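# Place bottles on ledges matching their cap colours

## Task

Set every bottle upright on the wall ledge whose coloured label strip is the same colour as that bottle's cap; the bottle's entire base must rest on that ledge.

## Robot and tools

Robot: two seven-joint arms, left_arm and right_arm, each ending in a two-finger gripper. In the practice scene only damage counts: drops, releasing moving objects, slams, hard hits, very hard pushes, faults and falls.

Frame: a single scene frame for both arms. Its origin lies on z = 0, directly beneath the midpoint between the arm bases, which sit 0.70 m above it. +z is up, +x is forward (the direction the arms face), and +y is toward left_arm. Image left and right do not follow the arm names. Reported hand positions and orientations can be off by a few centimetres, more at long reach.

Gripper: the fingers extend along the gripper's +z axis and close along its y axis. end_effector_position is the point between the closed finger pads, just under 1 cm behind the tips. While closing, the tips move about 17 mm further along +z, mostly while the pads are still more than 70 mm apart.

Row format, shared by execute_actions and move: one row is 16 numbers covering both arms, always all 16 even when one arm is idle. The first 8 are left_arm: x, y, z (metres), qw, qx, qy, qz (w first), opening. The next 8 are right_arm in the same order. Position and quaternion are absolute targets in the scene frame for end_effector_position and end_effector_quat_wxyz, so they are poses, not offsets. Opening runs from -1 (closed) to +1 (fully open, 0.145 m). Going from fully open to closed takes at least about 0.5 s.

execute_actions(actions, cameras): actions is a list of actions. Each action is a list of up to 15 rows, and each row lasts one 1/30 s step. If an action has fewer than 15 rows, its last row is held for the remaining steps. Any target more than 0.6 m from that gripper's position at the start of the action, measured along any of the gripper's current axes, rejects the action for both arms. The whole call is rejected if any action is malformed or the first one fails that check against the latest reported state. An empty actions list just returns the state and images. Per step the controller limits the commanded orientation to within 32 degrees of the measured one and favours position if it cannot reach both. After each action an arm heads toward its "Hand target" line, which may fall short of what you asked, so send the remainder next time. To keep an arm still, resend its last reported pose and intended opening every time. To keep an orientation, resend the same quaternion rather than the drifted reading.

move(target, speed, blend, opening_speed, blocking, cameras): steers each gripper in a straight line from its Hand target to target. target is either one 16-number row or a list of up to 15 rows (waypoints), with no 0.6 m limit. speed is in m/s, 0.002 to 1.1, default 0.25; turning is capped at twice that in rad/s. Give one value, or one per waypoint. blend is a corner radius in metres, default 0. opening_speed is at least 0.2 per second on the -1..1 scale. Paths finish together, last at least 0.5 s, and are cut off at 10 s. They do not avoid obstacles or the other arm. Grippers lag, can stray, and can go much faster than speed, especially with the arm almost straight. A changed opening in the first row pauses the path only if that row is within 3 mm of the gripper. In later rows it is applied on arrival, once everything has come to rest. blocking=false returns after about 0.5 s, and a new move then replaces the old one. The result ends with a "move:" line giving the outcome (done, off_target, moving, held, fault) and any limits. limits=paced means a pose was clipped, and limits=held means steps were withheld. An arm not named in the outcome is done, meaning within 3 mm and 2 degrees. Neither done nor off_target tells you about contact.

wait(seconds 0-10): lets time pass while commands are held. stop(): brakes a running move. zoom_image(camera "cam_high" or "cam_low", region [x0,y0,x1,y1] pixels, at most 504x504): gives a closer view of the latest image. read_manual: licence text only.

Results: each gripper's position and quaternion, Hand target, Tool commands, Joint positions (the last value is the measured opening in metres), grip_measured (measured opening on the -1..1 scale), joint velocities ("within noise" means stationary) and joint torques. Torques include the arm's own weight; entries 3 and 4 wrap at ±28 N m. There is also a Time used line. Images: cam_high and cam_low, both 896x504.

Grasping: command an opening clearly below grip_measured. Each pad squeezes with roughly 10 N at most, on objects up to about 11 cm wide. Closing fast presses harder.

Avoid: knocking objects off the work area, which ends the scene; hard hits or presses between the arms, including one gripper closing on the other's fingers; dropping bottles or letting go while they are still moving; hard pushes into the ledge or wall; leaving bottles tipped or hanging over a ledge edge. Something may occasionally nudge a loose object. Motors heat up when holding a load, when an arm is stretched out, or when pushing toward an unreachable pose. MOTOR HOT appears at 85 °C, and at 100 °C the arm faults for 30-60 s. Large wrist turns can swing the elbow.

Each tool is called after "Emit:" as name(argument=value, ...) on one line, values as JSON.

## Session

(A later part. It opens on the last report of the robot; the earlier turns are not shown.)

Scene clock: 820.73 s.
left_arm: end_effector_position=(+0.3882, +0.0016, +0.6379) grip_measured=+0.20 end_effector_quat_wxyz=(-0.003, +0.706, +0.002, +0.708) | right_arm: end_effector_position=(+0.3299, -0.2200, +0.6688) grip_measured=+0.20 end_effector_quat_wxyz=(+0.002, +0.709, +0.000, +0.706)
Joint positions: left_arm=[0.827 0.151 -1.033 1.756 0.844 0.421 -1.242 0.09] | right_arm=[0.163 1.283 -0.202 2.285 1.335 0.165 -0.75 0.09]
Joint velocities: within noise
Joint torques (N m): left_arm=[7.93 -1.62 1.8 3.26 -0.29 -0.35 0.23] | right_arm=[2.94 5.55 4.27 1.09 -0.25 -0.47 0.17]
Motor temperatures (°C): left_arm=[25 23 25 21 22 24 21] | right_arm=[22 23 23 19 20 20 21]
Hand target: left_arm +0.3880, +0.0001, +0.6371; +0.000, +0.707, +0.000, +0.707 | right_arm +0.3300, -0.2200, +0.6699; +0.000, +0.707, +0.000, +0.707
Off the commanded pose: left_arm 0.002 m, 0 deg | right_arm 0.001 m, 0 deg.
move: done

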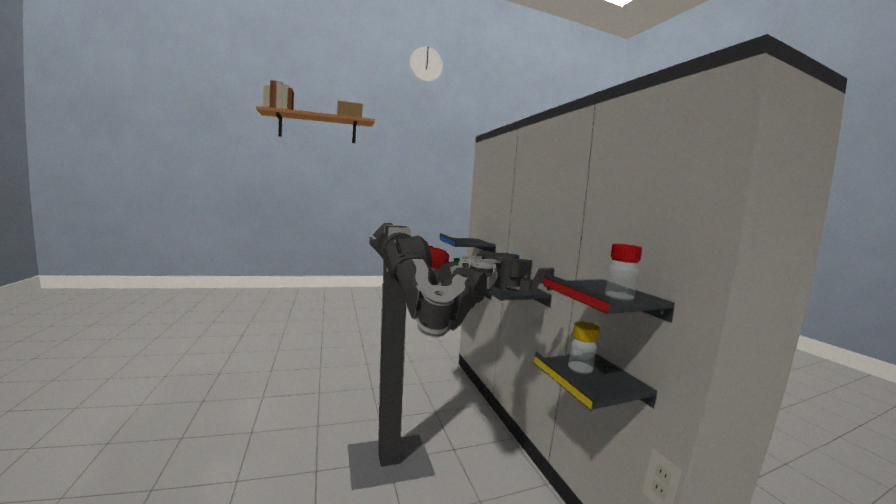

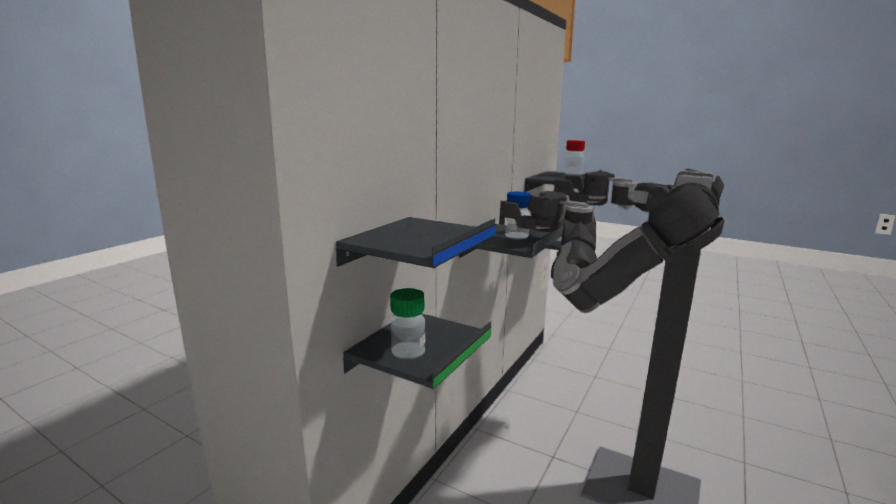

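Emit:
move(target=[[0.377,0.0,0.637,0,0.7071,0,0.7071,0.2,0.33,-0.22,0.67,0,0.7071,0,0.7071,0.2],[0.377,0.0,0.637,0,0.7071,0,0.7071,-0.7,0.33,-0.22,0.67,0,0.7071,0,0.7071,0.2],[0.377,0.0,0.675,0,0.7071,0,0.7071,-0.7,0.33,-0.22,0.67,0,0.7071,0,0.7071,0.2],[0.34,0.15,0.71,0,0.7071,0,0.7071,-0.7,0.33,-0.22,0.67,0,0.7071,0,0.7071,0.2],[0.33,0.26,0.775,-0.0923,0.7011,0.0923,0.7011,-0.7,0.33,-0.22,0.67,0,0.7071,0,0.7071,0.2],[0.385,0.38,0.765,-0.1228,0.6964,0.1228,0.6964,-0.7,0.33,-0.22,0.67,0,0.7071,0,0.7071,0.2]], speed=[0.1,0.1,0.2,0.3,0.25,0.25], opening_speed=2)

Emit:
zoom_image(camera="cam_low", region=[350, 110, 550, 270])

Scene clock: 839.63 s.
left_arm: end_effector_position=(+0.3848, +0.3812, +0.7620) grip_measured=-0.29 end_effector_quat_wxyz=(-0.125, +0.701, +0.124, +0.691) | right_arm: end_effector_position=(+0.3299, -0.2200, +0.6688) grip_measured=+0.20 end_effector_quat_wxyz=(+0.002, +0.709, +0.000, +0.706)
Joint positions: left_arm=[0.785 1.169 -0.186 1.65 1.286 0.649 -0.539 0.054] | right_arm=[0.163 1.283 -0.202 2.285 1.335 0.165 -0.75 0.09]
Joint velocities: within noise
Joint torques (N m): left_arm=[7.64 4.29 2.73 1.96 -0.24 -0.85 0.22] | right_arm=[2.91 5.31 4.26 1.03 -0.26 -0.46 0.17]
Motor temperatures (°C): left_arm=[26 23 25 21 22 24 21] | right_arm=[22 24 24 19 20 20 21]
Hand target: left_arm +0.3850, +0.3800, +0.7650; -0.123, +0.696, +0.123, +0.696 | right_arm +0.3300, -0.2200, +0.6700; +0.000, +0.707, +0.000, +0.707
Off the commanded pose: left_arm 0.003 m, 1 deg | right_arm 0.001 m, 0 deg.
move: done

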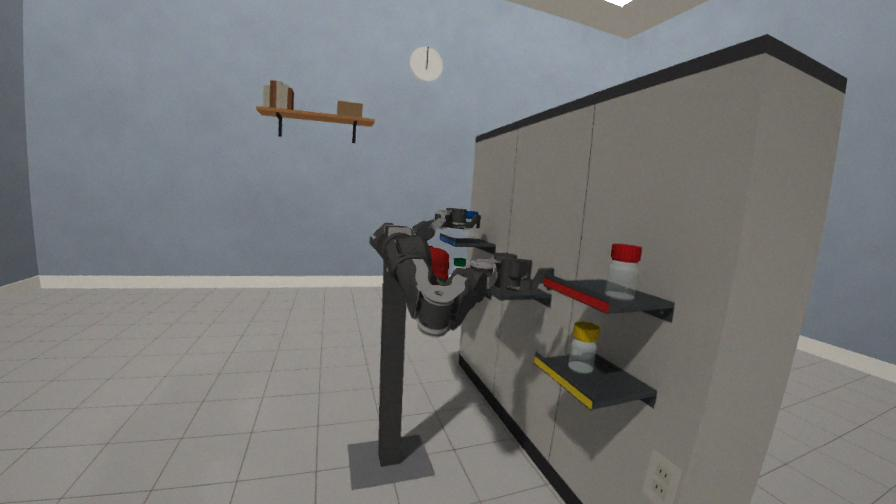

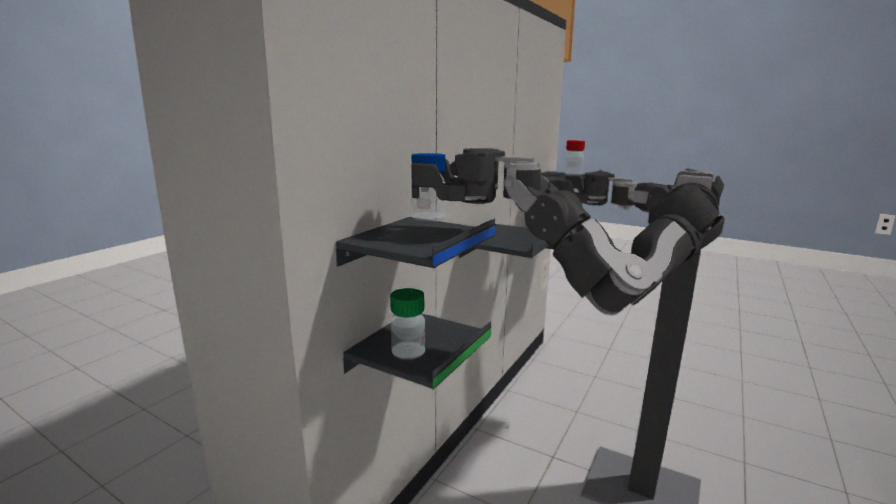

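Scaled by 2.520 from the camera's 896x504 image, which has a finer 1280x720 frame.

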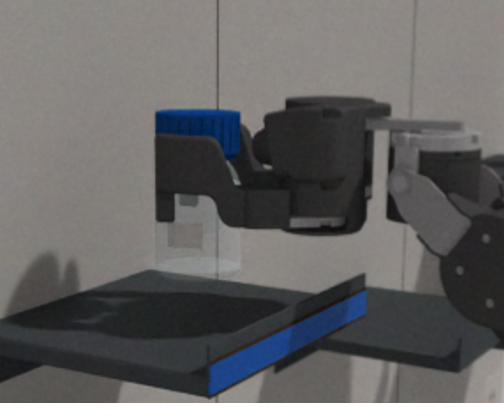

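Emit:
move(target=[[0.385,0.38,0.728,-0.1228,0.6964,0.1228,0.6964,-0.7,0.33,-0.22,0.67,0,0.7071,0,0.7071,0.2],[0.385,0.38,0.728,-0.1228,0.6964,0.1228,0.6964,0.2,0.33,-0.22,0.67,0,0.7071,0,0.7071,0.2],[0.28,0.342,0.74,-0.1228,0.6964,0.1228,0.6964,0.2,0.33,-0.22,0.67,0,0.7071,0,0.7071,0.2]], speed=[0.06,0.1,0.2], opening_speed=2)

Emit:
zoom_image(camera="cam_low", region=[340, 110, 600, 400])

Emit:
zoom_image(camera="cam_high", region=[400, 200, 700, 420])

Scene clock: 854.30 s.
left_arm: end_effector_position=(+0.2802, +0.3414, +0.7410) grip_measured=+0.20 end_effector_quat_wxyz=(-0.122, +0.695, +0.121, +0.698) | right_arm: end_effector_position=(+0.3299, -0.2200, +0.6688) grip_measured=+0.20 end_effector_quat_wxyz=(+0.002, +0.709, +0.000, +0.706)
Joint positions: left_arm=[-0.153 1.056 0.791 2.248 1.479 0.769 -0.734 0.09] | right_arm=[0.163 1.283 -0.202 2.285 1.335 0.165 -0.75 0.09]
Joint velocities: within noise
Joint torques (N m): left_arm=[2.73 5.45 2.06 0.95 -0.07 -0.45 -0.02] | right_arm=[2.81 5.37 4.26 1.09 -0.23 -0.45 0.16]
Motor temperatures (°C): left_arm=[26 23 25 21 22 25 21] | right_arm=[22 24 24 19 20 20 21]
Hand target: left_arm +0.2800, +0.3420, +0.7400; -0.123, +0.696, +0.123, +0.696 | right_arm +0.3300, -0.2200, +0.6700; +0.000, +0.707, +0.000, +0.707
Off the commanded pose: left_arm 0.001 m, 0 deg | right_arm 0.001 m, 0 deg.
move: done; target 2's new opening was sent with left_arm's hand 0.012 m and 3 deg from that target

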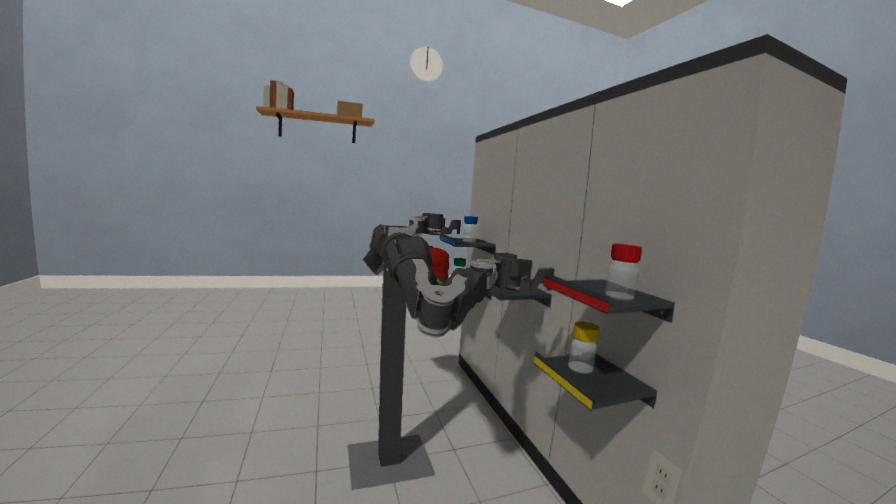

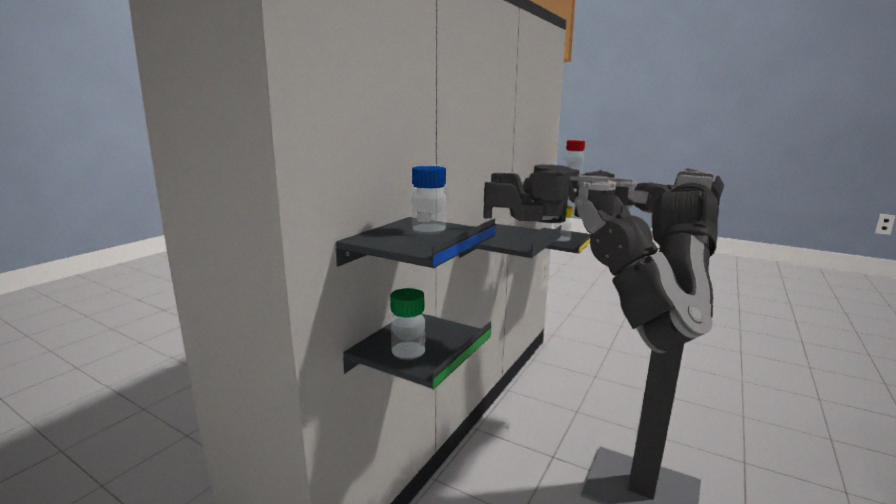

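Scaled by 1.738 from the camera's 896x504 image, which has a finer 1280x720 frame.

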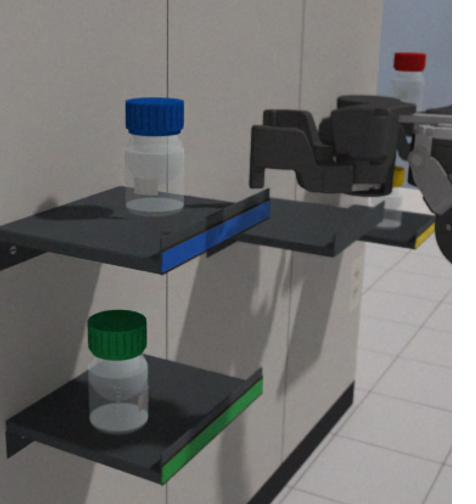

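Scaled by 1.680 from the camera's 896x504 image, which has a finer 1280x720 frame.

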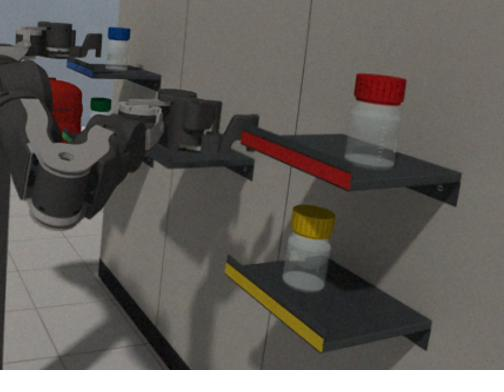

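Emit:
finished_scene(scene=1)

The scene is finished: the task was done.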